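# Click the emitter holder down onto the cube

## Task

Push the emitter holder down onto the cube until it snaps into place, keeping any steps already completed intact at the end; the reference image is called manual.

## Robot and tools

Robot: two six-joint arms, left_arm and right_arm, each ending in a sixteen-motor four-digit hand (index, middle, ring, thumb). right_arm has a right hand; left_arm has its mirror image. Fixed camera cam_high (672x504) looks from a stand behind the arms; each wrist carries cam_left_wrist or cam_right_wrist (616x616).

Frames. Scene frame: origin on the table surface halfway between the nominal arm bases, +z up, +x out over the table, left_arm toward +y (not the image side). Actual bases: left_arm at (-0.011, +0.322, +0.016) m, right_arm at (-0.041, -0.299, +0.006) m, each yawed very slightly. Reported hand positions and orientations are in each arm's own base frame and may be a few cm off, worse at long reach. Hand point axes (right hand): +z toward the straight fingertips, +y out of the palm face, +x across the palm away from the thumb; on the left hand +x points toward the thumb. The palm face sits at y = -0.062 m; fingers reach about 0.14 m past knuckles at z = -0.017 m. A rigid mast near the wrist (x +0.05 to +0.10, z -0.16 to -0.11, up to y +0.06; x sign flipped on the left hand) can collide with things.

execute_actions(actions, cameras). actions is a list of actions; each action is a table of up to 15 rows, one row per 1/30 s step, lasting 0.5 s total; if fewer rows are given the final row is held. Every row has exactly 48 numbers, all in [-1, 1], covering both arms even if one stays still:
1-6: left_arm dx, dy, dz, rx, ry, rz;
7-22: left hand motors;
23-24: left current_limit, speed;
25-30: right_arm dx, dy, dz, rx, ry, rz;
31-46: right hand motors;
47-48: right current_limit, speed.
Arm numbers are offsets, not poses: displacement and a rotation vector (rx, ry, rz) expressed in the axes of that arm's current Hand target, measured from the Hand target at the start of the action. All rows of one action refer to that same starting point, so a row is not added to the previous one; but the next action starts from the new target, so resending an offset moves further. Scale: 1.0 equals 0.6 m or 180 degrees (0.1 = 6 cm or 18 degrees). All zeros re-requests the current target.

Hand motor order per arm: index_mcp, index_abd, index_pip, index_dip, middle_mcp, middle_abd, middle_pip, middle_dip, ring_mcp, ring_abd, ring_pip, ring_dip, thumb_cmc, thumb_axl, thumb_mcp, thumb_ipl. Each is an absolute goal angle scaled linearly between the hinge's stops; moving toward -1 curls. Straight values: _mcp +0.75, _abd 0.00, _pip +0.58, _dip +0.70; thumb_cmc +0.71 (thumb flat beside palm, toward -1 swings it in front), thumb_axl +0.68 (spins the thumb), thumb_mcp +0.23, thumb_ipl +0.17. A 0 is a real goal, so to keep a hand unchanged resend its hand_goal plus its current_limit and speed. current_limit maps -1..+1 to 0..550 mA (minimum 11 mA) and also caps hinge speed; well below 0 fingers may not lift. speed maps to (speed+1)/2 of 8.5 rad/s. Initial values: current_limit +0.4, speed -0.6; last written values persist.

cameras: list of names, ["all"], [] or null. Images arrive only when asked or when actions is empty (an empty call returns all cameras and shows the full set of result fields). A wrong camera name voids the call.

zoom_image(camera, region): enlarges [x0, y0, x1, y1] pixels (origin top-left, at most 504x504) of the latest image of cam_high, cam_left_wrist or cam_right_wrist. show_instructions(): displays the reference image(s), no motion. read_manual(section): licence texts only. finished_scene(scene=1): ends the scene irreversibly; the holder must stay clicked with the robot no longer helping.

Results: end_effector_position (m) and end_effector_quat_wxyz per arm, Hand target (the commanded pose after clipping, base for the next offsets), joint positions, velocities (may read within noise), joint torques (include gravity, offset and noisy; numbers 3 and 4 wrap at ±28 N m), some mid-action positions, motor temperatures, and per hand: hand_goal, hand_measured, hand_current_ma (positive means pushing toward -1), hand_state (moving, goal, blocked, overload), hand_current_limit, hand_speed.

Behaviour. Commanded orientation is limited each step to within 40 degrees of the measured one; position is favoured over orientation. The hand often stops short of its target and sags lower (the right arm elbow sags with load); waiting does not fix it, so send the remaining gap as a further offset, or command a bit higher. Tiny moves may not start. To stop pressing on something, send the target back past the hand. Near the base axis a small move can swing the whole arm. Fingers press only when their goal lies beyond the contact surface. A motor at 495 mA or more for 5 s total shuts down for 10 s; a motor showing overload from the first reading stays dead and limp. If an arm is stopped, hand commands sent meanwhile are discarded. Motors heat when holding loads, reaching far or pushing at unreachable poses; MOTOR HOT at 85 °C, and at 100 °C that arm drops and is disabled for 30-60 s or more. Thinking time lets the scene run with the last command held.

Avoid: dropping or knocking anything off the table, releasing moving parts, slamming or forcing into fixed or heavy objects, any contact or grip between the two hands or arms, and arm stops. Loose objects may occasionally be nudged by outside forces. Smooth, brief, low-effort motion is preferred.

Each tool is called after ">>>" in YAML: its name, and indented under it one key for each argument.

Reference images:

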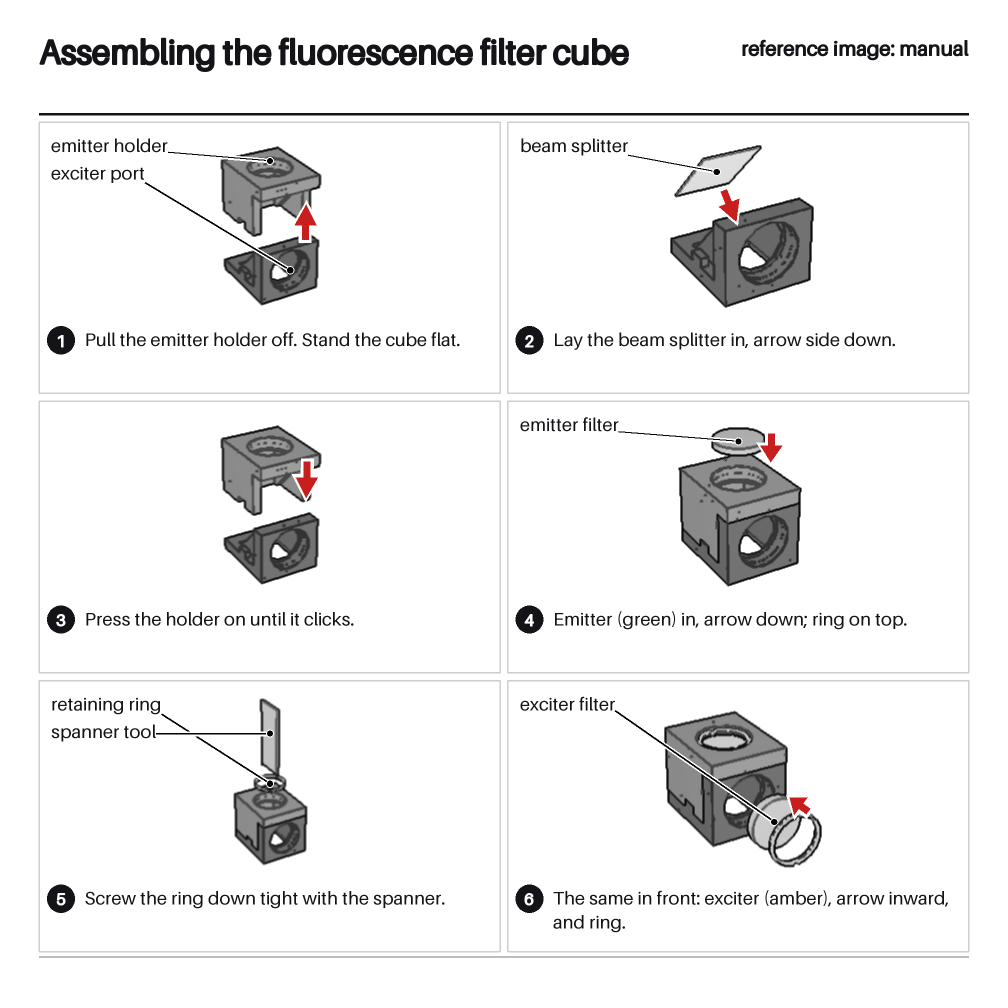

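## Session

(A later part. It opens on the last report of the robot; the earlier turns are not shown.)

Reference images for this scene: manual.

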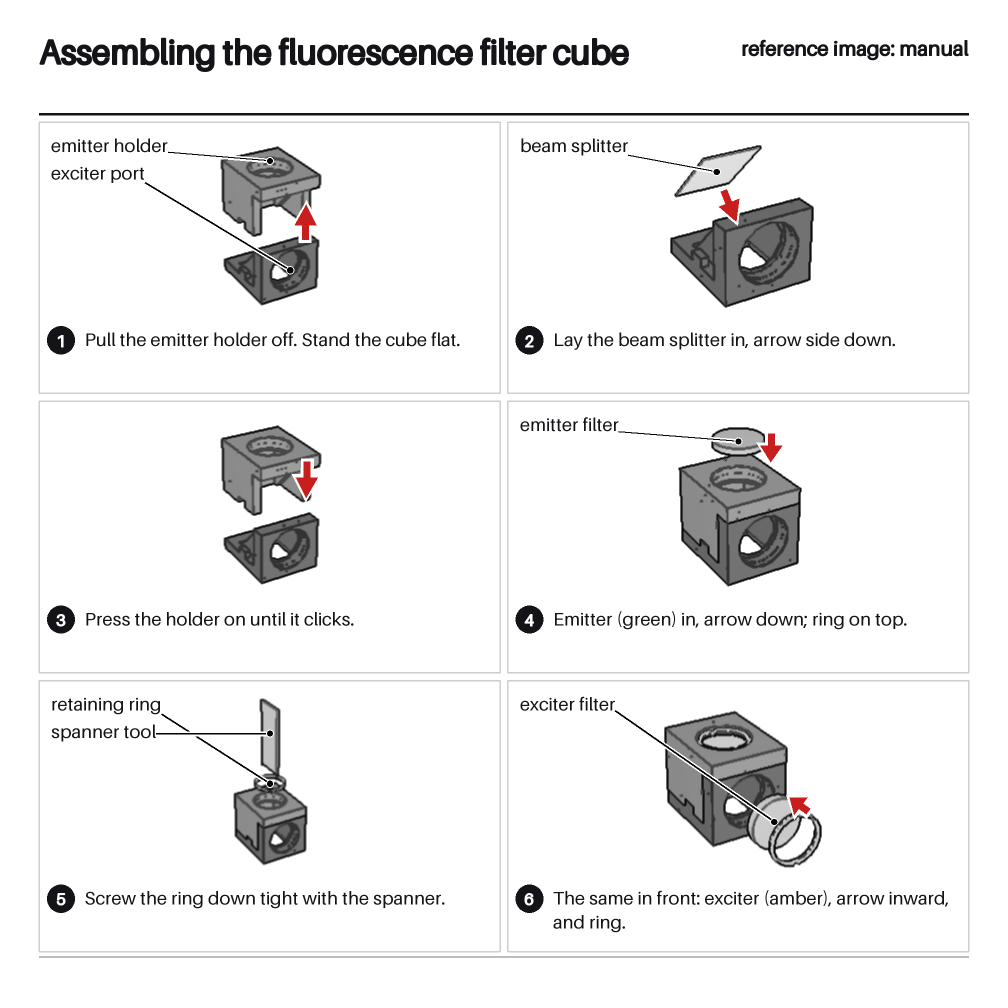

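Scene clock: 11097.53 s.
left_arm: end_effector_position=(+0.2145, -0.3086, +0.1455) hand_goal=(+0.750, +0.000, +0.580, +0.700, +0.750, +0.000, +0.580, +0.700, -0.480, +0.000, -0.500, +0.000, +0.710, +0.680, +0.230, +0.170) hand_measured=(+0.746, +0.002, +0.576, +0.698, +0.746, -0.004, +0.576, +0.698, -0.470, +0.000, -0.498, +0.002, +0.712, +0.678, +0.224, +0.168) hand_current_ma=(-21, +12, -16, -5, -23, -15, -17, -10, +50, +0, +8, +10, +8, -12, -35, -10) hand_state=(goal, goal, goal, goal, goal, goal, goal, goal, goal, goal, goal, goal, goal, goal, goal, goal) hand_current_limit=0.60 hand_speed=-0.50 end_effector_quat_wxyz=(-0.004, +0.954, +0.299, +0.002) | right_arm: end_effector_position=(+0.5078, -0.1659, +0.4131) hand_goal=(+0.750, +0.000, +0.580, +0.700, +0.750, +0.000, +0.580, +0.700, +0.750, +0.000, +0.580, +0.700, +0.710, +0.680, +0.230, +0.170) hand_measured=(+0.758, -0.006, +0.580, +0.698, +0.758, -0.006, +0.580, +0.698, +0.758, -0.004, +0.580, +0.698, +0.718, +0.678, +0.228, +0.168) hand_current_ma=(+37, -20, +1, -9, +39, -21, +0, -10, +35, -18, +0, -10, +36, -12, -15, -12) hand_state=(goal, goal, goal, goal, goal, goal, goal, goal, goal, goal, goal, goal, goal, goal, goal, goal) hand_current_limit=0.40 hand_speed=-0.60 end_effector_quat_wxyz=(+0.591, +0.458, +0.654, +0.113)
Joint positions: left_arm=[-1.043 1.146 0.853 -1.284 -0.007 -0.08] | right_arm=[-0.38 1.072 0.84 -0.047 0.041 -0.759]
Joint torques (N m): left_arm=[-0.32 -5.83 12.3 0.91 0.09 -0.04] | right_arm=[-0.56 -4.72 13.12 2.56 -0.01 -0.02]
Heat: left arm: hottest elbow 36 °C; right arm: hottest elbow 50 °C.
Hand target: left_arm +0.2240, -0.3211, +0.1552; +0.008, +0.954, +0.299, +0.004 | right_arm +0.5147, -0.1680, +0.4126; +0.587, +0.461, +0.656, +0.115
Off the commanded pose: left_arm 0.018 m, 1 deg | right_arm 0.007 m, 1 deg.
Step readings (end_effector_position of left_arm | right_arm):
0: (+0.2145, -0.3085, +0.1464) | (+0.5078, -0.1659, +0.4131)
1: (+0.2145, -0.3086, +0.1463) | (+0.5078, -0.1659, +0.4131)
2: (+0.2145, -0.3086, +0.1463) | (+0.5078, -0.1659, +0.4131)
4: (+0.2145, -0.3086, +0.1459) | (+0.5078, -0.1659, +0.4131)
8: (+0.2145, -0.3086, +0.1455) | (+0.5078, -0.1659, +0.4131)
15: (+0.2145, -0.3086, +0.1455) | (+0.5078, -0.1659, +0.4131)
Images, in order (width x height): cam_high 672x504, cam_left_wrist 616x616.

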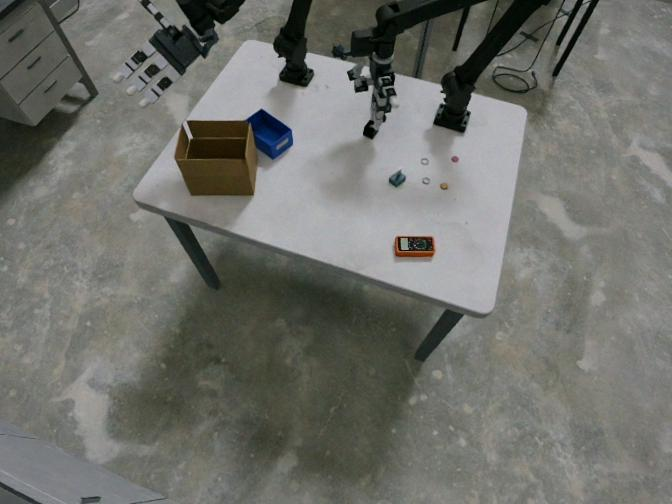

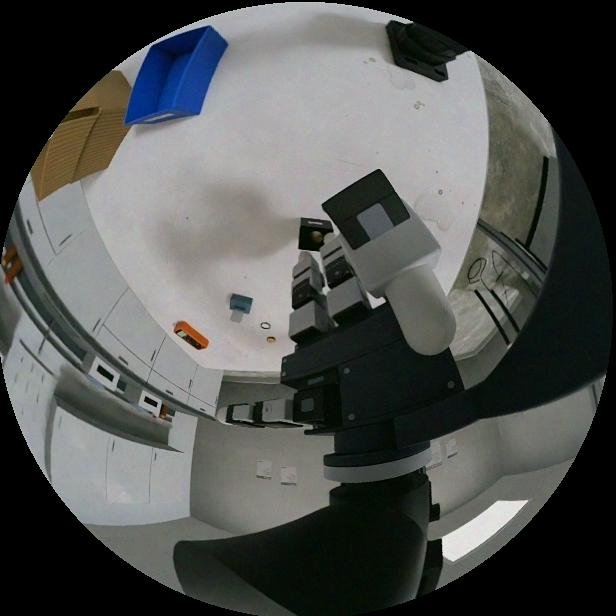

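>>> execute_actions:
  actions:
    - [[0,0.012,-0.012,0,0,0,0.75,0,0.58,0.7,0.75,0,0.58,0.7,-0.48,0,-0.5,0,0.71,0.68,0.23,0.17,0.6,-0.5,0,0,0,0,0,0,0.75,0,0.58,0.7,0.75,0,0.58,0.7,0.75,0,0.58,0.7,0.71,0.68,0.23,0.17,0.4,-0.6]]
    - [[0,0,0,0,0,0,0.75,0,0.58,0.7,0.75,0,0.58,0.7,-0.48,0,-0.5,0,0.71,0.68,0.23,0.17,0.6,-0.5,0,0,0,0,0,0,0.75,0,0.58,0.7,0.75,0,0.58,0.7,0.75,0,0.58,0.7,0.71,0.68,0.23,0.17,0.4,-0.6]]
  cameras: []

Scene clock: 11108.43 s.
left_arm: end_effector_position=(+0.2188, -0.3159, +0.1512) hand_goal=(+0.750, +0.000, +0.580, +0.700, +0.750, +0.000, +0.580, +0.700, -0.480, +0.000, -0.500, +0.000, +0.710, +0.680, +0.230, +0.170) hand_measured=(+0.746, +0.002, +0.576, +0.698, +0.746, -0.004, +0.576, +0.698, -0.470, +0.000, -0.498, +0.002, +0.712, +0.678, +0.224, +0.168) hand_current_ma=(-18, +12, -15, -5, -19, -15, -16, -10, +50, +0, +8, +10, +8, -12, -35, -10) hand_state=(goal, goal, goal, goal, goal, goal, goal, goal, goal, goal, goal, goal, goal, goal, goal, goal) hand_current_limit=0.60 hand_speed=-0.50 end_effector_quat_wxyz=(+0.000, +0.954, +0.299, +0.003) | right_arm: end_effector_position=(+0.5078, -0.1659, +0.4131) hand_goal=(+0.750, +0.000, +0.580, +0.700, +0.750, +0.000, +0.580, +0.700, +0.750, +0.000, +0.580, +0.700, +0.710, +0.680, +0.230, +0.170) hand_measured=(+0.758, -0.006, +0.580, +0.698, +0.758, -0.006, +0.580, +0.698, +0.758, -0.004, +0.580, +0.698, +0.718, +0.678, +0.228, +0.168) hand_current_ma=(+37, -20, +1, -9, +39, -21, +0, -10, +35, -18, +0, -10, +36, -12, -15, -12) hand_state=(goal, goal, goal, goal, goal, goal, goal, goal, goal, goal, goal, goal, goal, goal, goal, goal) hand_current_limit=0.40 hand_speed=-0.60 end_effector_quat_wxyz=(+0.591, +0.458, +0.654, +0.113)
Joint positions: left_arm=[-1.043 1.161 0.878 -1.287 -0.007 -0.08] | right_arm=[-0.38 1.072 0.84 -0.047 0.041 -0.759]
Joint torques (N m): left_arm=[0.09 -6.24 12.79 0.49 0.1 -0.01] | right_arm=[-0.56 -4.66 13.11 2.58 0 -0.02]
Heat: left arm: hottest elbow 36 °C; right arm: hottest elbow 50 °C.
Hand target: left_arm +0.2280, -0.3269, +0.1625; +0.008, +0.954, +0.299, +0.004 | right_arm +0.5147, -0.1680, +0.4126; +0.587, +0.461, +0.656, +0.115
Off the commanded pose: left_arm 0.018 m, 1 deg | right_arm 0.007 m, 1 deg.
Step readings (end_effector_position of left_arm | right_arm):
0: (+0.2145, -0.3086, +0.1455) | (+0.5078, -0.1659, +0.4131)
1: (+0.2147, -0.3089, +0.1458) | (+0.5078, -0.1659, +0.4131)
2: (+0.2152, -0.3097, +0.1464) | (+0.5078, -0.1659, +0.4131)
4: (+0.2170, -0.3128, +0.1486) | (+0.5078, -0.1659, +0.4131)
8: (+0.2188, -0.3159, +0.1512) | (+0.5078, -0.1659, +0.4131)
15: (+0.2188, -0.3159, +0.1512) | (+0.5078, -0.1659, +0.4131)
16: (+0.2188, -0.3159, +0.1512) | (+0.5078, -0.1659, +0.4131)
17: (+0.2188, -0.3159, +0.1512) | (+0.5078, -0.1659, +0.4131)
19: (+0.2188, -0.3159, +0.1512) | (+0.5078, -0.1659, +0.4131)
23: (+0.2188, -0.3159, +0.1512) | (+0.5078, -0.1659, +0.4131)
30: (+0.2188, -0.3159, +0.1512) | (+0.5078, -0.1659, +0.4131)
No camera images: "cameras" was empty.

>>> execute_actions:
  actions:
    - [[0,-0.008,0.03,0,0,0,0.75,0,0.58,0.7,0.75,0,0.58,0.7,-0.48,0,-0.5,0,0.71,0.68,0.23,0.17,0.6,-0.5,0,0,0,0,0,0,0.75,0,0.58,0.7,0.75,0,0.58,0.7,0.75,0,0.58,0.7,0.71,0.68,0.23,0.17,0.4,-0.6]]
  cameras: ["cam_high","cam_left_wrist"]

>>> zoom_image:
  camera: "cam_high"
  region: [358, 112, 384, 138]

>>> zoom_image:
  camera: "cam_left_wrist"
  region: [270, 200, 350, 280]

Scene clock: 11118.63 s.
left_arm: end_effector_position=(+0.2228, -0.3228, +0.1530) hand_goal=(+0.750, +0.000, +0.580, +0.700, +0.750, +0.000, +0.580, +0.700, -0.480, +0.000, -0.500, +0.000, +0.710, +0.680, +0.230, +0.170) hand_measured=(+0.748, +0.002, +0.578, +0.698, +0.748, -0.004, +0.576, +0.698, -0.470, +0.000, -0.498, +0.002, +0.712, +0.678, +0.224, +0.168) hand_current_ma=(-13, +12, -14, -5, -13, -14, -15, -10, +50, +0, +8, +10, +8, -12, -35, -10) hand_state=(goal, goal, goal, goal, goal, goal, goal, goal, goal, goal, goal, goal, goal, goal, goal, goal) hand_current_limit=0.60 hand_speed=-0.50 end_effector_quat_wxyz=(+0.014, +0.954, +0.299, +0.007) | right_arm: end_effector_position=(+0.5078, -0.1659, +0.4131) hand_goal=(+0.750, +0.000, +0.580, +0.700, +0.750, +0.000, +0.580, +0.700, +0.750, +0.000, +0.580, +0.700, +0.710, +0.680, +0.230, +0.170) hand_measured=(+0.758, -0.006, +0.580, +0.698, +0.758, -0.006, +0.580, +0.698, +0.758, -0.004, +0.580, +0.698, +0.718, +0.678, +0.228, +0.168) hand_current_ma=(+37, -20, +1, -9, +39, -21, +0, -10, +35, -18, +0, -10, +36, -12, -15, -12) hand_state=(goal, goal, goal, goal, goal, goal, goal, goal, goal, goal, goal, goal, goal, goal, goal, goal) hand_current_limit=0.40 hand_speed=-0.60 end_effector_quat_wxyz=(+0.591, +0.458, +0.654, +0.113)
Joint positions: left_arm=[-1.043 1.163 0.878 -1.255 -0.007 -0.08] | right_arm=[-0.38 1.072 0.84 -0.047 0.041 -0.759]
Joint torques (N m): left_arm=[0.03 -6.3 8.57 1.13 0.11 -0.01] | right_arm=[-0.62 -4.66 13.12 2.56 -0.01 -0.02]
Heat: left arm: hottest elbow 38 °C; right arm: hottest elbow 50 °C.
Hand target: left_arm +0.2255, -0.3233, +0.1446; +0.008, +0.954, +0.299, +0.004 | right_arm +0.5147, -0.1680, +0.4126; +0.587, +0.461, +0.656, +0.115
Off the commanded pose: left_arm 0.009 m, 1 deg | right_arm 0.007 m, 1 deg.
Step readings (end_effector_position of left_arm | right_arm):
0: (+0.2188, -0.3159, +0.1512) | (+0.5078, -0.1659, +0.4131)
1: (+0.2192, -0.3166, +0.1514) | (+0.5078, -0.1659, +0.4131)
2: (+0.2203, -0.3185, +0.1519) | (+0.5078, -0.1659, +0.4131)
4: (+0.2220, -0.3215, +0.1529) | (+0.5078, -0.1659, +0.4131)
8: (+0.2228, -0.3228, +0.1530) | (+0.5078, -0.1659, +0.4131)
15: (+0.2228, -0.3228, +0.1530) | (+0.5078, -0.1659, +0.4131)
Images, in order (width x height): cam_high 672x504, cam_left_wrist 616x616.

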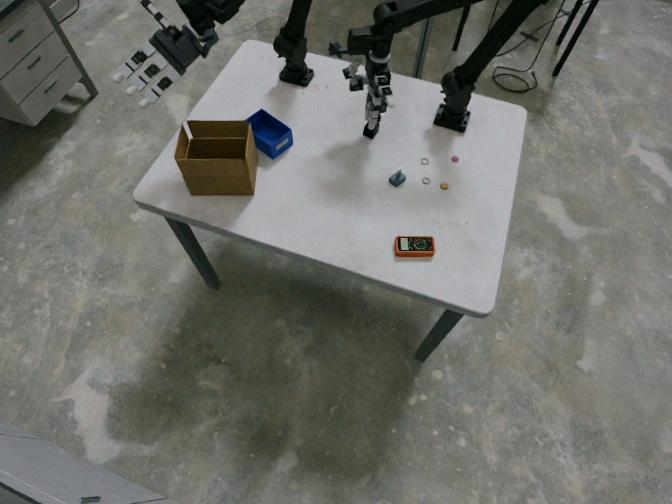

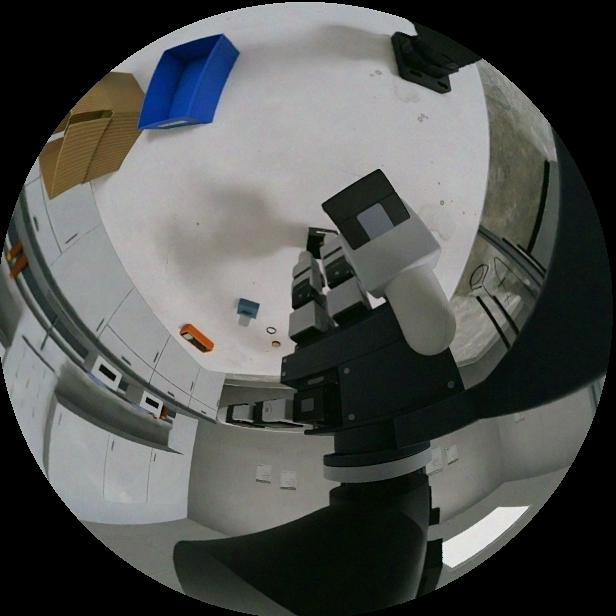

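Scaled by 19.385 from the camera's 672x504 image, which has a finer 960x720 frame.

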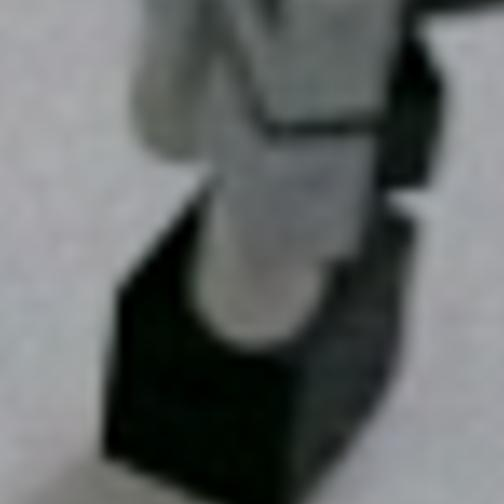

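Scaled by 6.300 from the camera's 616x616 image, which has a finer 880x880 frame.

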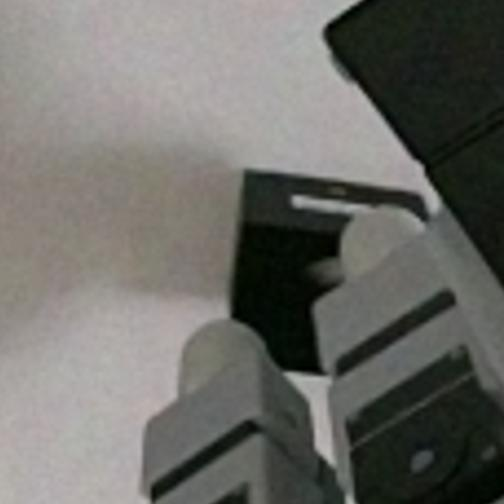

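>>> execute_actions:
  actions:
    - [[0,-0.014,0.008,0,0,0,0.75,0,0.58,0.7,0.75,0,0.58,0.7,-0.48,0,-0.5,0,0.71,0.68,0.23,0.17,0.6,-0.5,0,0,0,0,0,0,0.75,0,0.58,0.7,0.75,0,0.58,0.7,0.75,0,0.58,0.7,0.71,0.68,0.23,0.17,0.4,-0.6]]
  cameras: ["cam_high"]

>>> zoom_image:
  camera: "cam_high"
  region: [358, 112, 384, 138]

Scene clock: 11133.77 s.
left_arm: end_effector_position=(+0.2203, -0.3187, +0.1449) hand_goal=(+0.750, +0.000, +0.580, +0.700, +0.750, +0.000, +0.580, +0.700, -0.480, +0.000, -0.500, +0.000, +0.710, +0.680, +0.230, +0.170) hand_measured=(+0.746, +0.002, +0.578, +0.698, +0.746, -0.004, +0.578, +0.698, -0.470, +0.000, -0.498, +0.002, +0.712, +0.678, +0.224, +0.168) hand_current_ma=(-18, +6, -14, -7, -18, -16, -14, -10, +52, +0, +8, +10, +8, -12, -35, -10) hand_state=(goal, goal, goal, goal, goal, goal, goal, goal, goal, goal, goal, goal, goal, goal, goal, goal) hand_current_limit=0.60 hand_speed=-0.50 end_effector_quat_wxyz=(+0.011, +0.954, +0.299, +0.006) | right_arm: end_effector_position=(+0.5078, -0.1659, +0.4131) hand_goal=(+0.750, +0.000, +0.580, +0.700, +0.750, +0.000, +0.580, +0.700, +0.750, +0.000, +0.580, +0.700, +0.710, +0.680, +0.230, +0.170) hand_measured=(+0.758, -0.006, +0.580, +0.698, +0.758, -0.006, +0.580, +0.698, +0.758, -0.004, +0.580, +0.698, +0.718, +0.678, +0.228, +0.168) hand_current_ma=(+37, -20, +1, -9, +39, -21, +0, -10, +35, -18, +0, -10, +36, -12, -15, -12) hand_state=(goal, goal, goal, goal, goal, goal, goal, goal, goal, goal, goal, goal, goal, goal, goal, goal) hand_current_limit=0.40 hand_speed=-0.60 end_effector_quat_wxyz=(+0.591, +0.458, +0.654, +0.113)
Joint positions: left_arm=[-1.043 1.161 0.856 -1.242 -0.006 -0.08] | right_arm=[-0.38 1.072 0.84 -0.047 0.041 -0.759]
Joint torques (N m): left_arm=[0.09 -7.94 7.95 0.98 0.09 -0.02] | right_arm=[-0.56 -4.72 13.12 2.59 -0.01 -0.02]
Heat: left arm: hottest elbow 38 °C; right arm: hottest elbow 50 °C.
Hand target: left_arm +0.2207, -0.3164, +0.1395; +0.008, +0.954, +0.299, +0.004 | right_arm +0.5147, -0.1680, +0.4126; +0.587, +0.461, +0.656, +0.115
Off the commanded pose: left_arm 0.006 m, 0 deg | right_arm 0.007 m, 1 deg.
Step readings (end_effector_position of left_arm | right_arm):
0: (+0.2228, -0.3228, +0.1530) | (+0.5078, -0.1659, +0.4131)
1: (+0.2226, -0.3225, +0.1521) | (+0.5078, -0.1659, +0.4131)
2: (+0.2224, -0.3220, +0.1503) | (+0.5078, -0.1659, +0.4131)
4: (+0.2205, -0.3189, +0.1451) | (+0.5078, -0.1659, +0.4131)
8: (+0.2203, -0.3187, +0.1449) | (+0.5078, -0.1659, +0.4131)
15: (+0.2203, -0.3187, +0.1449) | (+0.5078, -0.1659, +0.4131)
Images, in order (width x height): cam_high 672x504.

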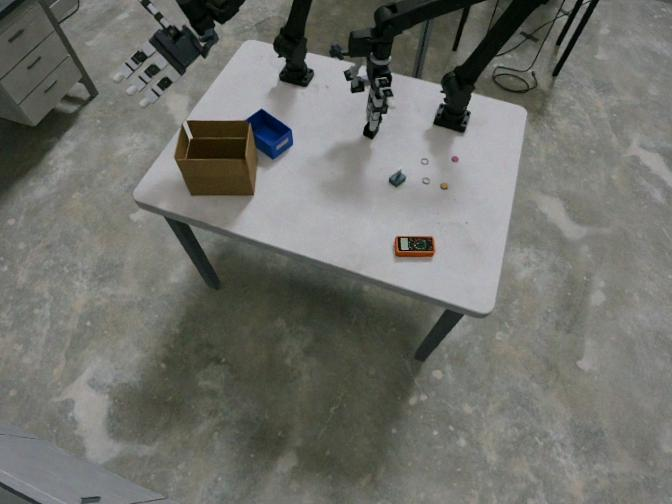

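Scaled by 19.385 from the camera's 672x504 image, which has a finer 960x720 frame.

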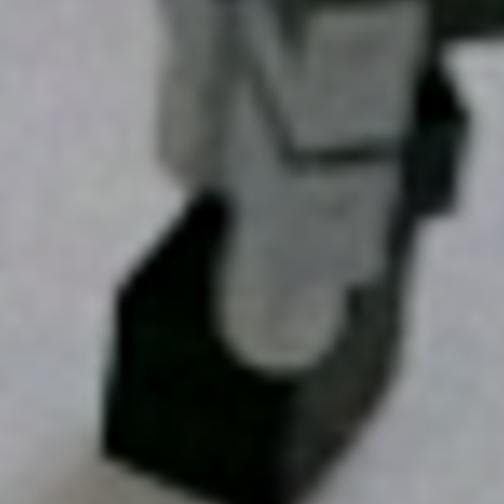

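>>> execute_actions:
  actions:
    - [[-0.004,-0.006,-0.012,0.004,0,0,0.75,0,0.58,0.7,0.75,0,0.58,0.7,-0.48,0,-0.5,0,0.71,0.68,0.23,0.17,0.6,-0.5,0,0,0,0,0,0,0.75,0,0.58,0.7,0.75,0,0.58,0.7,0.75,0,0.58,0.7,0.71,0.68,0.23,0.17,0.4,-0.6]]
  cameras: ["cam_high"]

>>> zoom_image:
  camera: "cam_high"
  region: [358, 112, 384, 138]

Scene clock: 11174.73 s.
left_arm: end_effector_position=(+0.2183, -0.3152, +0.1438) hand_goal=(+0.750, +0.000, +0.580, +0.700, +0.750, +0.000, +0.580, +0.700, -0.480, +0.000, -0.500, +0.000, +0.710, +0.680, +0.230, +0.170) hand_measured=(+0.744, +0.002, +0.578, +0.698, +0.742, -0.004, +0.576, +0.698, -0.470, +0.000, -0.498, +0.002, +0.712, +0.678, +0.224, +0.168) hand_current_ma=(-29, +6, -14, -7, -36, -16, -18, -10, +52, +0, +8, +10, +8, -12, -35, -10) hand_state=(goal, goal, goal, goal, goal, goal, goal, goal, goal, goal, goal, goal, goal, goal, goal, goal) hand_current_limit=0.60 hand_speed=-0.50 end_effector_quat_wxyz=(+0.003, +0.954, +0.299, +0.004) | right_arm: end_effector_position=(+0.5078, -0.1659, +0.4131) hand_goal=(+0.750, +0.000, +0.580, +0.700, +0.750, +0.000, +0.580, +0.700, +0.750, +0.000, +0.580, +0.700, +0.710, +0.680, +0.230, +0.170) hand_measured=(+0.758, -0.006, +0.580, +0.698, +0.758, -0.006, +0.580, +0.698, +0.758, -0.004, +0.580, +0.698, +0.718, +0.678, +0.228, +0.168) hand_current_ma=(+37, -20, +1, -9, +39, -21, +0, -10, +35, -18, +0, -10, +36, -12, -15, -12) hand_state=(goal, goal, goal, goal, goal, goal, goal, goal, goal, goal, goal, goal, goal, goal, goal, goal) hand_current_limit=0.40 hand_speed=-0.60 end_effector_quat_wxyz=(+0.591, +0.458, +0.654, +0.113)
Joint positions: left_arm=[-1.043 1.16 0.856 -1.259 -0.006 -0.08] | right_arm=[-0.38 1.072 0.84 -0.047 0.041 -0.759]
Joint torques (N m): left_arm=[-0.85 -8.47 9.35 0.2 0.12 -0.13] | right_arm=[-0.5 -4.72 13.12 2.56 -0.01 -0.02]
Heat: left arm: hottest elbow 36 °C; right arm: hottest elbow 50 °C.
Hand target: left_arm +0.2166, -0.3147, +0.1466; +0.002, +0.954, +0.299, +0.002 | right_arm +0.5147, -0.1680, +0.4126; +0.587, +0.461, +0.656, +0.115
Off the commanded pose: left_arm 0.003 m, 0 deg | right_arm 0.007 m, 1 deg.
Step readings (end_effector_position of left_arm | right_arm):
0: (+0.2203, -0.3187, +0.1449) | (+0.5078, -0.1659, +0.4131)
1: (+0.2200, -0.3182, +0.1447) | (+0.5078, -0.1659, +0.4131)
2: (+0.2195, -0.3173, +0.1443) | (+0.5078, -0.1659, +0.4131)
4: (+0.2188, -0.3160, +0.1439) | (+0.5078, -0.1659, +0.4131)
8: (+0.2183, -0.3152, +0.1438) | (+0.5078, -0.1659, +0.4131)
15: (+0.2183, -0.3152, +0.1438) | (+0.5078, -0.1659, +0.4131)
Images, in order (width x height): cam_high 672x504.

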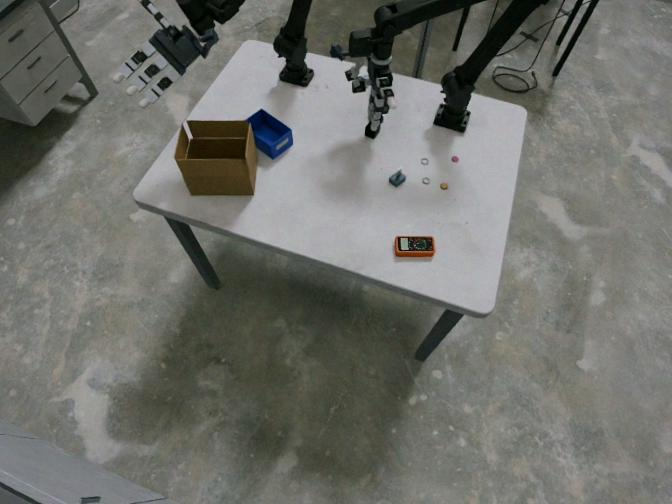

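Scaled by 19.385 from the camera's 672x504 image, which has a finer 960x720 frame.

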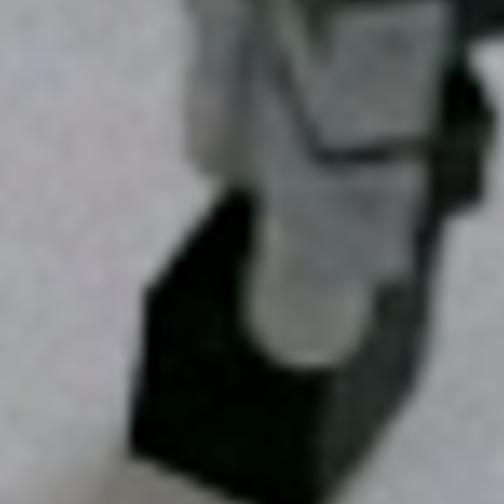

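>>> execute_actions:
  actions:
    - [[0,0.008,-0.02,-0.004,0,0,0.75,0,0.58,0.7,0.75,0,0.58,0.7,-0.48,0,-0.5,0,0.71,0.68,0.23,0.17,0.6,-0.5,0,0,0,0,0,0,0.75,0,0.58,0.7,0.75,0,0.58,0.7,0.75,0,0.58,0.7,0.71,0.68,0.23,0.17,0.4,-0.6]]
  cameras: ["cam_high"]

>>> zoom_image:
  camera: "cam_high"
  region: [358, 112, 384, 138]

Scene clock: 11186.50 s.
left_arm: end_effector_position=(+0.2158, -0.3109, +0.1425) hand_goal=(+0.750, +0.000, +0.580, +0.700, +0.750, +0.000, +0.580, +0.700, -0.480, +0.000, -0.500, +0.000, +0.710, +0.680, +0.230, +0.170) hand_measured=(+0.744, +0.002, +0.578, +0.698, +0.742, -0.004, +0.576, +0.698, -0.470, +0.000, -0.498, +0.002, +0.712, +0.678, +0.224, +0.168) hand_current_ma=(-29, +6, -14, -7, -39, -16, -18, -10, +52, +0, +8, +10, +8, -12, -35, -10) hand_state=(goal, goal, goal, goal, goal, goal, goal, goal, goal, goal, goal, goal, goal, goal, goal, goal) hand_current_limit=0.60 hand_speed=-0.50 end_effector_quat_wxyz=(-0.006, +0.954, +0.299, +0.002) | right_arm: end_effector_position=(+0.5078, -0.1659, +0.4131) hand_goal=(+0.750, +0.000, +0.580, +0.700, +0.750, +0.000, +0.580, +0.700, +0.750, +0.000, +0.580, +0.700, +0.710, +0.680, +0.230, +0.170) hand_measured=(+0.758, -0.006, +0.580, +0.698, +0.758, -0.006, +0.580, +0.698, +0.758, -0.004, +0.580, +0.698, +0.718, +0.678, +0.228, +0.168) hand_current_ma=(+37, -20, +1, -9, +39, -21, +0, -10, +35, -18, +0, -10, +36, -12, -15, -12) hand_state=(goal, goal, goal, goal, goal, goal, goal, goal, goal, goal, goal, goal, goal, goal, goal, goal) hand_current_limit=0.40 hand_speed=-0.60 end_effector_quat_wxyz=(+0.591, +0.458, +0.654, +0.113)
Joint positions: left_arm=[-1.043 1.159 0.856 -1.279 -0.006 -0.08] | right_arm=[-0.38 1.072 0.84 -0.047 0.041 -0.759]
Joint torques (N m): left_arm=[-0.62 -8.7 11.71 0.24 0.09 -0.11] | right_arm=[-0.5 -4.72 13.12 2.56 0 -0.02]
Heat: left arm: hottest elbow 37 °C; right arm: hottest elbow 50 °C.
Hand target: left_arm +0.2193, -0.3186, +0.1586; +0.008, +0.954, +0.299, +0.004 | right_arm +0.5147, -0.1680, +0.4126; +0.587, +0.461, +0.656, +0.115
Off the commanded pose: left_arm 0.018 m, 2 deg | right_arm 0.007 m, 1 deg.
Step readings (end_effector_position of left_arm | right_arm):
0: (+0.2182, -0.3151, +0.1437) | (+0.5078, -0.1659, +0.4131)
1: (+0.2179, -0.3146, +0.1435) | (+0.5078, -0.1659, +0.4131)
2: (+0.2174, -0.3137, +0.1433) | (+0.5078, -0.1659, +0.4131)
4: (+0.2165, -0.3121, +0.1428) | (+0.5078, -0.1659, +0.4131)
8: (+0.2158, -0.3109, +0.1425) | (+0.5078, -0.1659, +0.4131)
15: (+0.2158, -0.3109, +0.1425) | (+0.5078, -0.1659, +0.4131)
Images, in order (width x height): cam_high 672x504.

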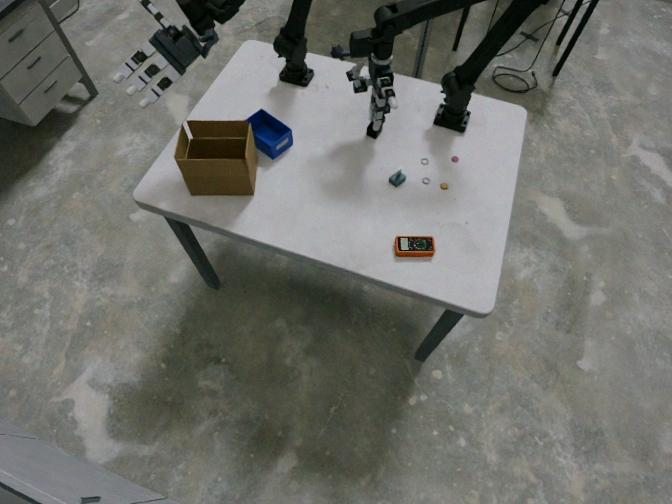

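Scaled by 19.385 from the camera's 672x504 image, which has a finer 960x720 frame.

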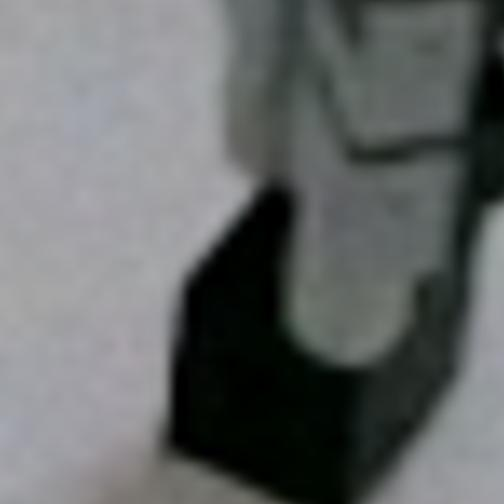

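>>> execute_actions:
  actions:
    - [[0,0.01,-0.01,-0.004,0,0,0.75,0,0.58,0.7,0.75,0,0.58,0.7,-0.48,0,-0.5,0,0.71,0.68,0.23,0.17,0.6,-0.5,0,0,0,0,0,0,0.75,0,0.58,0.7,0.75,0,0.58,0.7,0.75,0,0.58,0.7,0.71,0.68,0.23,0.17,0.4,-0.6]]
    - [[0,0,-0.01,0,0,0,0.75,0,0.58,0.7,0.75,0,0.58,0.7,-0.48,0,-0.5,0,0.71,0.68,0.23,0.17,0.6,-0.5,0,0,0,0,0,0,0.75,0,0.58,0.7,0.75,0,0.58,0.7,0.75,0,0.58,0.7,0.71,0.68,0.23,0.17,0.4,-0.6]]
  cameras: ["cam_high"]

>>> zoom_image:
  camera: "cam_high"
  region: [360, 112, 386, 138]

Scene clock: 11198.33 s.
left_arm: end_effector_position=(+0.2162, -0.3115, +0.1482) hand_goal=(+0.750, +0.000, +0.580, +0.700, +0.750, +0.000, +0.580, +0.700, -0.480, +0.000, -0.500, +0.000, +0.710, +0.680, +0.230, +0.170) hand_measured=(+0.746, +0.002, +0.578, +0.698, +0.746, -0.004, +0.576, +0.698, -0.470, +0.000, -0.498, +0.002, +0.712, +0.678, +0.224, +0.168) hand_current_ma=(-24, +6, -14, -7, -24, -15, -17, -10, +52, +0, +8, +10, +8, -12, -35, -10) hand_state=(goal, goal, goal, goal, goal, goal, goal, goal, goal, goal, goal, goal, goal, goal, goal, goal) hand_current_limit=0.60 hand_speed=-0.50 end_effector_quat_wxyz=(-0.008, +0.954, +0.299, +0.001) | right_arm: end_effector_position=(+0.5078, -0.1659, +0.4131) hand_goal=(+0.750, +0.000, +0.580, +0.700, +0.750, +0.000, +0.580, +0.700, +0.750, +0.000, +0.580, +0.700, +0.710, +0.680, +0.230, +0.170) hand_measured=(+0.758, -0.006, +0.580, +0.698, +0.758, -0.006, +0.580, +0.698, +0.758, -0.004, +0.580, +0.698, +0.718, +0.678, +0.228, +0.168) hand_current_ma=(+37, -20, +1, -9, +39, -21, +0, -10, +35, -18, +0, -10, +36, -12, -15, -12) hand_state=(goal, goal, goal, goal, goal, goal, goal, goal, goal, goal, goal, goal, goal, goal, goal, goal) hand_current_limit=0.40 hand_speed=-0.60 end_effector_quat_wxyz=(+0.591, +0.458, +0.654, +0.113)
Joint positions: left_arm=[-1.043 1.159 0.873 -1.3 -0.006 -0.08] | right_arm=[-0.38 1.072 0.84 -0.047 0.041 -0.759]
Joint torques (N m): left_arm=[-0.79 -8.76 12.85 0.35 0.04 -0.12] | right_arm=[-0.5 -4.72 13.14 2.58 0 -0.02]
Heat: left arm: hottest elbow 38 °C; right arm: hottest elbow 50 °C.
Hand target: left_arm +0.2225, -0.3233, +0.1708; +0.014, +0.954, +0.299, +0.006 | right_arm +0.5147, -0.1680, +0.4126; +0.587, +0.461, +0.656, +0.115
Off the commanded pose: left_arm 0.026 m, 3 deg | right_arm 0.007 m, 1 deg.
Step readings (end_effector_position of left_arm | right_arm):
0: (+0.2158, -0.3109, +0.1425) | (+0.5078, -0.1659, +0.4131)
1: (+0.2159, -0.3111, +0.1428) | (+0.5078, -0.1659, +0.4131)
2: (+0.2159, -0.3112, +0.1431) | (+0.5078, -0.1659, +0.4131)
4: (+0.2160, -0.3112, +0.1435) | (+0.5078, -0.1659, +0.4131)
8: (+0.2159, -0.3112, +0.1436) | (+0.5078, -0.1659, +0.4131)
15: (+0.2159, -0.3112, +0.1436) | (+0.5078, -0.1659, +0.4131)
16: (+0.2158, -0.3109, +0.1438) | (+0.5078, -0.1659, +0.4131)
17: (+0.2155, -0.3105, +0.1444) | (+0.5078, -0.1659, +0.4131)
19: (+0.2156, -0.3105, +0.1460) | (+0.5078, -0.1659, +0.4131)
23: (+0.2162, -0.3117, +0.1481) | (+0.5078, -0.1659, +0.4131)
30: (+0.2162, -0.3116, +0.1482) | (+0.5078, -0.1659, +0.4131)
Images, in order (width x height): cam_high 672x504.

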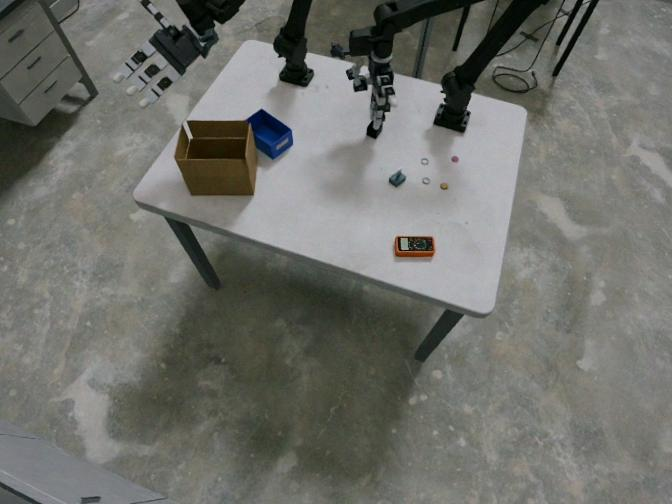

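Scaled by 19.385 from the camera's 672x504 image, which has a finer 960x720 frame.

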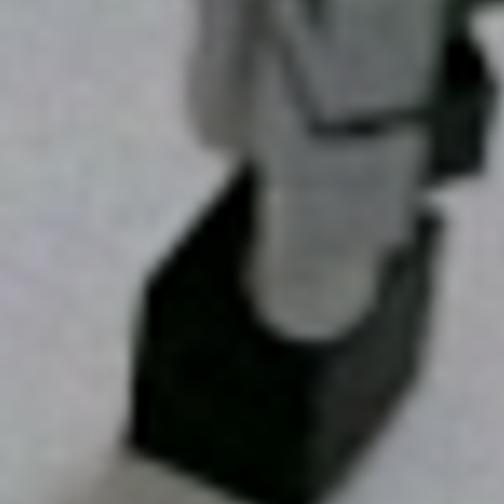

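>>> execute_actions:
  actions:
    - [[0,-0.006,0.022,0.01,0,0,0.75,0,0.58,0.7,0.75,0,0.58,0.7,-0.48,0,-0.5,0,0.71,0.68,0.23,0.17,0.6,-0.5,0,0,0,0,0,0,0.75,0,0.58,0.7,0.75,0,0.58,0.7,0.75,0,0.58,0.7,0.71,0.68,0.23,0.17,0.4,-0.6]]
  cameras: []

Scene clock: 11213.37 s.
left_arm: end_effector_position=(+0.2160, -0.3116, +0.1481) hand_goal=(+0.750, +0.000, +0.580, +0.700, +0.750, +0.000, +0.580, +0.700, -0.480, +0.000, -0.500, +0.000, +0.710, +0.680, +0.230, +0.170) hand_measured=(+0.746, +0.002, +0.578, +0.698, +0.746, -0.004, +0.576, +0.698, -0.470, +0.000, -0.498, +0.002, +0.712, +0.678, +0.224, +0.168) hand_current_ma=(-24, +6, -14, -7, -24, -14, -17, -10, +52, +0, +8, +10, +8, -12, -35, -10) hand_state=(goal, goal, goal, goal, goal, goal, goal, goal, goal, goal, goal, goal, goal, goal, goal, goal) hand_current_limit=0.60 hand_speed=-0.50 end_effector_quat_wxyz=(-0.008, +0.954, +0.299, +0.001) | right_arm: end_effector_position=(+0.5078, -0.1659, +0.4131) hand_goal=(+0.750, +0.000, +0.580, +0.700, +0.750, +0.000, +0.580, +0.700, +0.750, +0.000, +0.580, +0.700, +0.710, +0.680, +0.230, +0.170) hand_measured=(+0.758, -0.006, +0.580, +0.698, +0.758, -0.006, +0.580, +0.698, +0.758, -0.004, +0.580, +0.698, +0.718, +0.678, +0.228, +0.168) hand_current_ma=(+37, -20, +1, -9, +39, -21, +0, -10, +35, -18, +0, -10, +36, -12, -15, -12) hand_state=(goal, goal, goal, goal, goal, goal, goal, goal, goal, goal, goal, goal, goal, goal, goal, goal) hand_current_limit=0.40 hand_speed=-0.60 end_effector_quat_wxyz=(+0.591, +0.458, +0.654, +0.113)
Joint positions: left_arm=[-1.043 1.159 0.873 -1.3 -0.005 -0.08] | right_arm=[-0.38 1.072 0.84 -0.047 0.041 -0.759]
Joint torques (N m): left_arm=[-0.56 -6.95 11.74 0.47 0.15 -0.1] | right_arm=[-0.56 -4.72 13.12 2.58 0 -0.02]
Motor temperatures (°C): left_arm=[25 28 40 24 26 26] | right_arm=[23 28 50 25 23 22]
Heat: left arm: hottest elbow 40 °C; right arm: hottest elbow 50 °C.
Hand target: left_arm +0.2207, -0.3207, +0.1575; -0.001, +0.954, +0.299, +0.001 | right_arm +0.5147, -0.1680, +0.4126; +0.587, +0.461, +0.656, +0.115
Off the commanded pose: left_arm 0.014 m, 1 deg | right_arm 0.007 m, 1 deg.
Step readings (end_effector_position of left_arm | right_arm):
0: (+0.2162, -0.3115, +0.1482) | (+0.5078, -0.1659, +0.4131)
1: (+0.2162, -0.3115, +0.1482) | (+0.5078, -0.1659, +0.4131)
2: (+0.2161, -0.3116, +0.1482) | (+0.5078, -0.1659, +0.4131)
4: (+0.2160, -0.3116, +0.1481) | (+0.5078, -0.1659, +0.4131)
8: (+0.2160, -0.3116, +0.1481) | (+0.5078, -0.1659, +0.4131)
15: (+0.2160, -0.3116, +0.1481) | (+0.5078, -0.1659, +0.4131)
No camera images: "cameras" was empty.

>>> execute_actions:
  actions:
    - [[0,-0.006,0.01,0.004,0,0,0.75,0,0.58,0.7,0.75,0,0.58,0.7,-0.48,0,-0.5,0,0.71,0.68,0.23,0.17,0.6,-0.5,0,0,0,0,0,0,0.75,0,0.58,0.7,0.75,0,0.58,0.7,0.75,0,0.58,0.7,0.71,0.68,0.23,0.17,0.4,-0.6]]
    - [[0,-0.004,0.006,0.002,0,0,0.75,0,0.58,0.7,0.75,0,0.58,0.7,-0.48,0,-0.5,0,0.71,0.68,0.23,0.17,0.6,-0.5,0,0,0,0,0,0,0.75,0,0.58,0.7,0.75,0,0.58,0.7,0.75,0,0.58,0.7,0.71,0.68,0.23,0.17,0.4,-0.6]]
  cameras: ["cam_high"]

>>> zoom_image:
  camera: "cam_high"
  region: [360, 112, 386, 138]

Scene clock: 11224.20 s.
left_arm: end_effector_position=(+0.2158, -0.3117, +0.1481) hand_goal=(+0.750, +0.000, +0.580, +0.700, +0.750, +0.000, +0.580, +0.700, -0.480, +0.000, -0.500, +0.000, +0.710, +0.680, +0.230, +0.170) hand_measured=(+0.746, +0.002, +0.578, +0.698, +0.746, -0.004, +0.576, +0.698, -0.470, +0.000, -0.498, +0.002, +0.712, +0.678, +0.224, +0.168) hand_current_ma=(-24, +6, -14, -7, -24, -14, -17, -10, +52, +0, +8, +10, +8, -12, -35, -10) hand_state=(goal, goal, goal, goal, goal, goal, goal, goal, goal, goal, goal, goal, goal, goal, goal, goal) hand_current_limit=0.60 hand_speed=-0.50 end_effector_quat_wxyz=(-0.008, +0.954, +0.299, +0.000) | right_arm: end_effector_position=(+0.5078, -0.1659, +0.4131) hand_goal=(+0.750, +0.000, +0.580, +0.700, +0.750, +0.000, +0.580, +0.700, +0.750, +0.000, +0.580, +0.700, +0.710, +0.680, +0.230, +0.170) hand_measured=(+0.758, -0.006, +0.580, +0.698, +0.758, -0.006, +0.580, +0.698, +0.758, -0.004, +0.580, +0.698, +0.718, +0.678, +0.228, +0.168) hand_current_ma=(+37, -20, +1, -9, +39, -21, +0, -10, +35, -18, +0, -10, +36, -12, -15, -12) hand_state=(goal, goal, goal, goal, goal, goal, goal, goal, goal, goal, goal, goal, goal, goal, goal, goal) hand_current_limit=0.40 hand_speed=-0.60 end_effector_quat_wxyz=(+0.591, +0.458, +0.654, +0.113)
Joint positions: left_arm=[-1.043 1.159 0.873 -1.3 -0.004 -0.08] | right_arm=[-0.38 1.072 0.84 -0.047 0.041 -0.759]
Joint torques (N m): left_arm=[-0.67 -6.77 10.03 0.57 0.11 -0.12] | right_arm=[-0.56 -4.72 13.12 2.59 0 -0.02]
Heat: left arm: hottest elbow 40 °C; right arm: hottest elbow 50 °C.
Hand target: left_arm +0.2173, -0.3157, +0.1479; -0.010, +0.954, +0.299, -0.002 | right_arm +0.5147, -0.1680, +0.4126; +0.587, +0.461, +0.656, +0.115
Off the commanded pose: left_arm 0.004 m, 0 deg | right_arm 0.007 m, 1 deg.
Step readings (end_effector_position of left_arm | right_arm):
0: (+0.2160, -0.3116, +0.1481) | (+0.5078, -0.1659, +0.4131)
1: (+0.2160, -0.3116, +0.1481) | (+0.5078, -0.1659, +0.4131)
2: (+0.2159, -0.3117, +0.1481) | (+0.5078, -0.1659, +0.4131)
4: (+0.2159, -0.3117, +0.1481) | (+0.5078, -0.1659, +0.4131)
8: (+0.2159, -0.3117, +0.1481) | (+0.5078, -0.1659, +0.4131)
15: (+0.2159, -0.3117, +0.1481) | (+0.5078, -0.1659, +0.4131)
16: (+0.2159, -0.3117, +0.1481) | (+0.5078, -0.1659, +0.4131)
17: (+0.2159, -0.3117, +0.1481) | (+0.5078, -0.1659, +0.4131)
19: (+0.2158, -0.3117, +0.1481) | (+0.5078, -0.1659, +0.4131)
23: (+0.2158, -0.3117, +0.1481) | (+0.5078, -0.1659, +0.4131)
30: (+0.2158, -0.3117, +0.1481) | (+0.5078, -0.1659, +0.4131)
Images, in order (width x height): cam_high 672x504.

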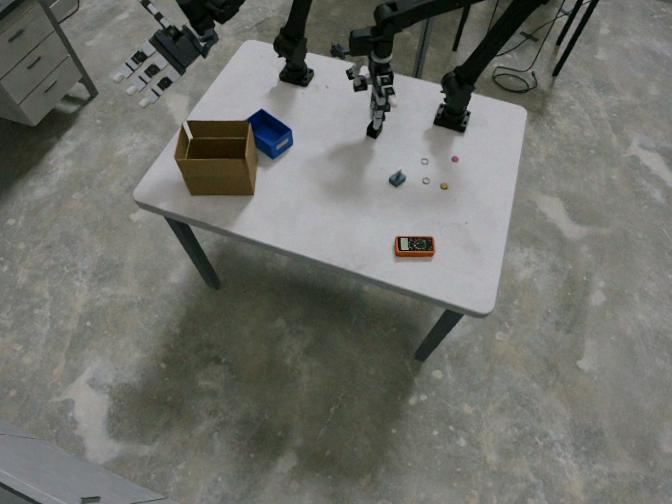

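Scaled by 19.385 from the camera's 672x504 image, which has a finer 960x720 frame.

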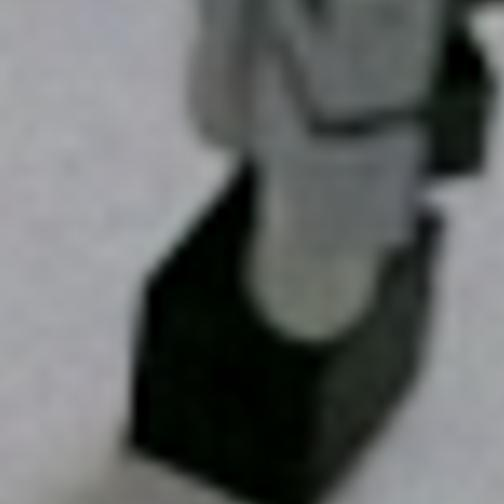

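>>> execute_actions:
  actions:
    - [[0,-0.003,0.01,0.001,0,0,0.75,0,0.58,0.7,0.75,0,0.58,0.7,-0.48,0,-0.5,0,0.71,0.68,0.23,0.17,0.6,-0.5,0,0,0,0,0,0,0.75,0,0.58,0.7,0.75,0,0.58,0.7,0.75,0,0.58,0.7,0.71,0.68,0.23,0.17,0.4,-0.6]]
    - [[0,-0.003,0.01,0.001,0,0,0.75,0,0.58,0.7,0.75,0,0.58,0.7,-0.48,0,-0.5,0,0.71,0.68,0.23,0.17,0.6,-0.5,0,0,0,0,0,0,0.75,0,0.58,0.7,0.75,0,0.58,0.7,0.75,0,0.58,0.7,0.71,0.68,0.23,0.17,0.4,-0.6]]
  cameras: ["cam_high"]

>>> zoom_image:
  camera: "cam_high"
  region: [360, 112, 386, 138]

Scene clock: 11235.90 s.
left_arm: end_effector_position=(+0.2155, -0.3113, +0.1444) hand_goal=(+0.750, +0.000, +0.580, +0.700, +0.750, +0.000, +0.580, +0.700, -0.480, +0.000, -0.500, +0.000, +0.710, +0.680, +0.230, +0.170) hand_measured=(+0.746, +0.002, +0.578, +0.698, +0.746, -0.004, +0.576, +0.698, -0.470, +0.000, -0.498, +0.002, +0.712, +0.678, +0.224, +0.168) hand_current_ma=(-23, +6, -14, -7, -22, -14, -17, -10, +52, +0, +8, +10, +8, -12, -35, -10) hand_state=(goal, goal, goal, goal, goal, goal, goal, goal, goal, goal, goal, goal, goal, goal, goal, goal) hand_current_limit=0.60 hand_speed=-0.50 end_effector_quat_wxyz=(-0.007, +0.954, +0.299, +0.000) | right_arm: end_effector_position=(+0.5078, -0.1659, +0.4131) hand_goal=(+0.750, +0.000, +0.580, +0.700, +0.750, +0.000, +0.580, +0.700, +0.750, +0.000, +0.580, +0.700, +0.710, +0.680, +0.230, +0.170) hand_measured=(+0.758, -0.006, +0.580, +0.698, +0.758, -0.006, +0.580, +0.698, +0.758, -0.004, +0.580, +0.698, +0.718, +0.678, +0.228, +0.168) hand_current_ma=(+37, -20, +1, -9, +39, -21, +0, -10, +35, -18, +0, -10, +36, -12, -15, -12) hand_state=(goal, goal, goal, goal, goal, goal, goal, goal, goal, goal, goal, goal, goal, goal, goal, goal) hand_current_limit=0.40 hand_speed=-0.60 end_effector_quat_wxyz=(+0.591, +0.458, +0.654, +0.113)
Joint positions: left_arm=[-1.043 1.159 0.862 -1.286 -0.003 -0.08] | right_arm=[-0.38 1.072 0.84 -0.047 0.041 -0.759]
Joint torques (N m): left_arm=[-0.79 -6.24 8.31 1.02 0.12 -0.13] | right_arm=[-0.5 -4.72 13.12 2.56 0 -0.02]
Heat: left arm: hottest elbow 39 °C; right arm: hottest elbow 50 °C.
Hand target: left_arm +0.2152, -0.3125, +0.1360; -0.013, +0.954, +0.299, -0.002 | right_arm +0.5147, -0.1680, +0.4126; +0.587, +0.461, +0.656, +0.115
Off the commanded pose: left_arm 0.008 m, 1 deg | right_arm 0.007 m, 1 deg.
Step readings (end_effector_position of left_arm | right_arm):
0: (+0.2158, -0.3117, +0.1481) | (+0.5078, -0.1659, +0.4131)
1: (+0.2159, -0.3118, +0.1481) | (+0.5078, -0.1659, +0.4131)
2: (+0.2159, -0.3118, +0.1481) | (+0.5078, -0.1659, +0.4131)
4: (+0.2159, -0.3119, +0.1482) | (+0.5078, -0.1659, +0.4131)
8: (+0.2159, -0.3119, +0.1482) | (+0.5078, -0.1659, +0.4131)
15: (+0.2159, -0.3119, +0.1482) | (+0.5078, -0.1659, +0.4131)
16: (+0.2159, -0.3120, +0.1478) | (+0.5078, -0.1659, +0.4131)
17: (+0.2160, -0.3122, +0.1472) | (+0.5078, -0.1659, +0.4131)
19: (+0.2158, -0.3119, +0.1456) | (+0.5078, -0.1659, +0.4131)
23: (+0.2154, -0.3112, +0.1443) | (+0.5078, -0.1659, +0.4131)
30: (+0.2155, -0.3113, +0.1444) | (+0.5078, -0.1659, +0.4131)
Images, in order (width x height): cam_high 672x504.

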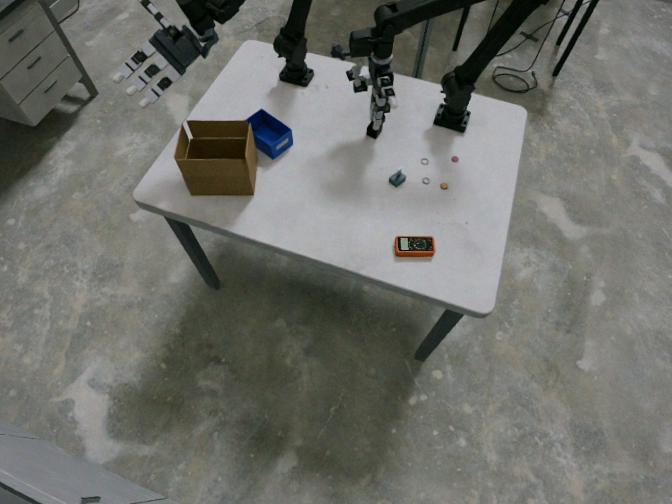

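Scaled by 19.385 from the camera's 672x504 image, which has a finer 960x720 frame.

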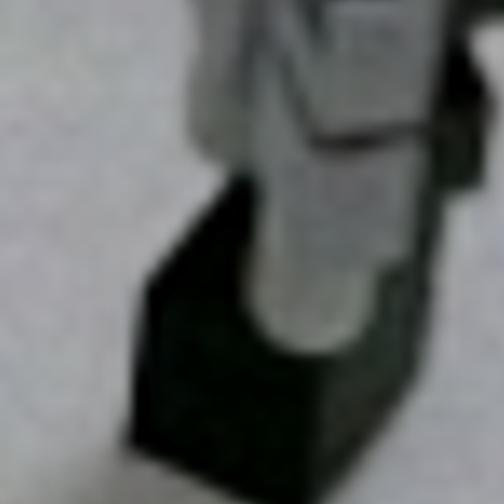

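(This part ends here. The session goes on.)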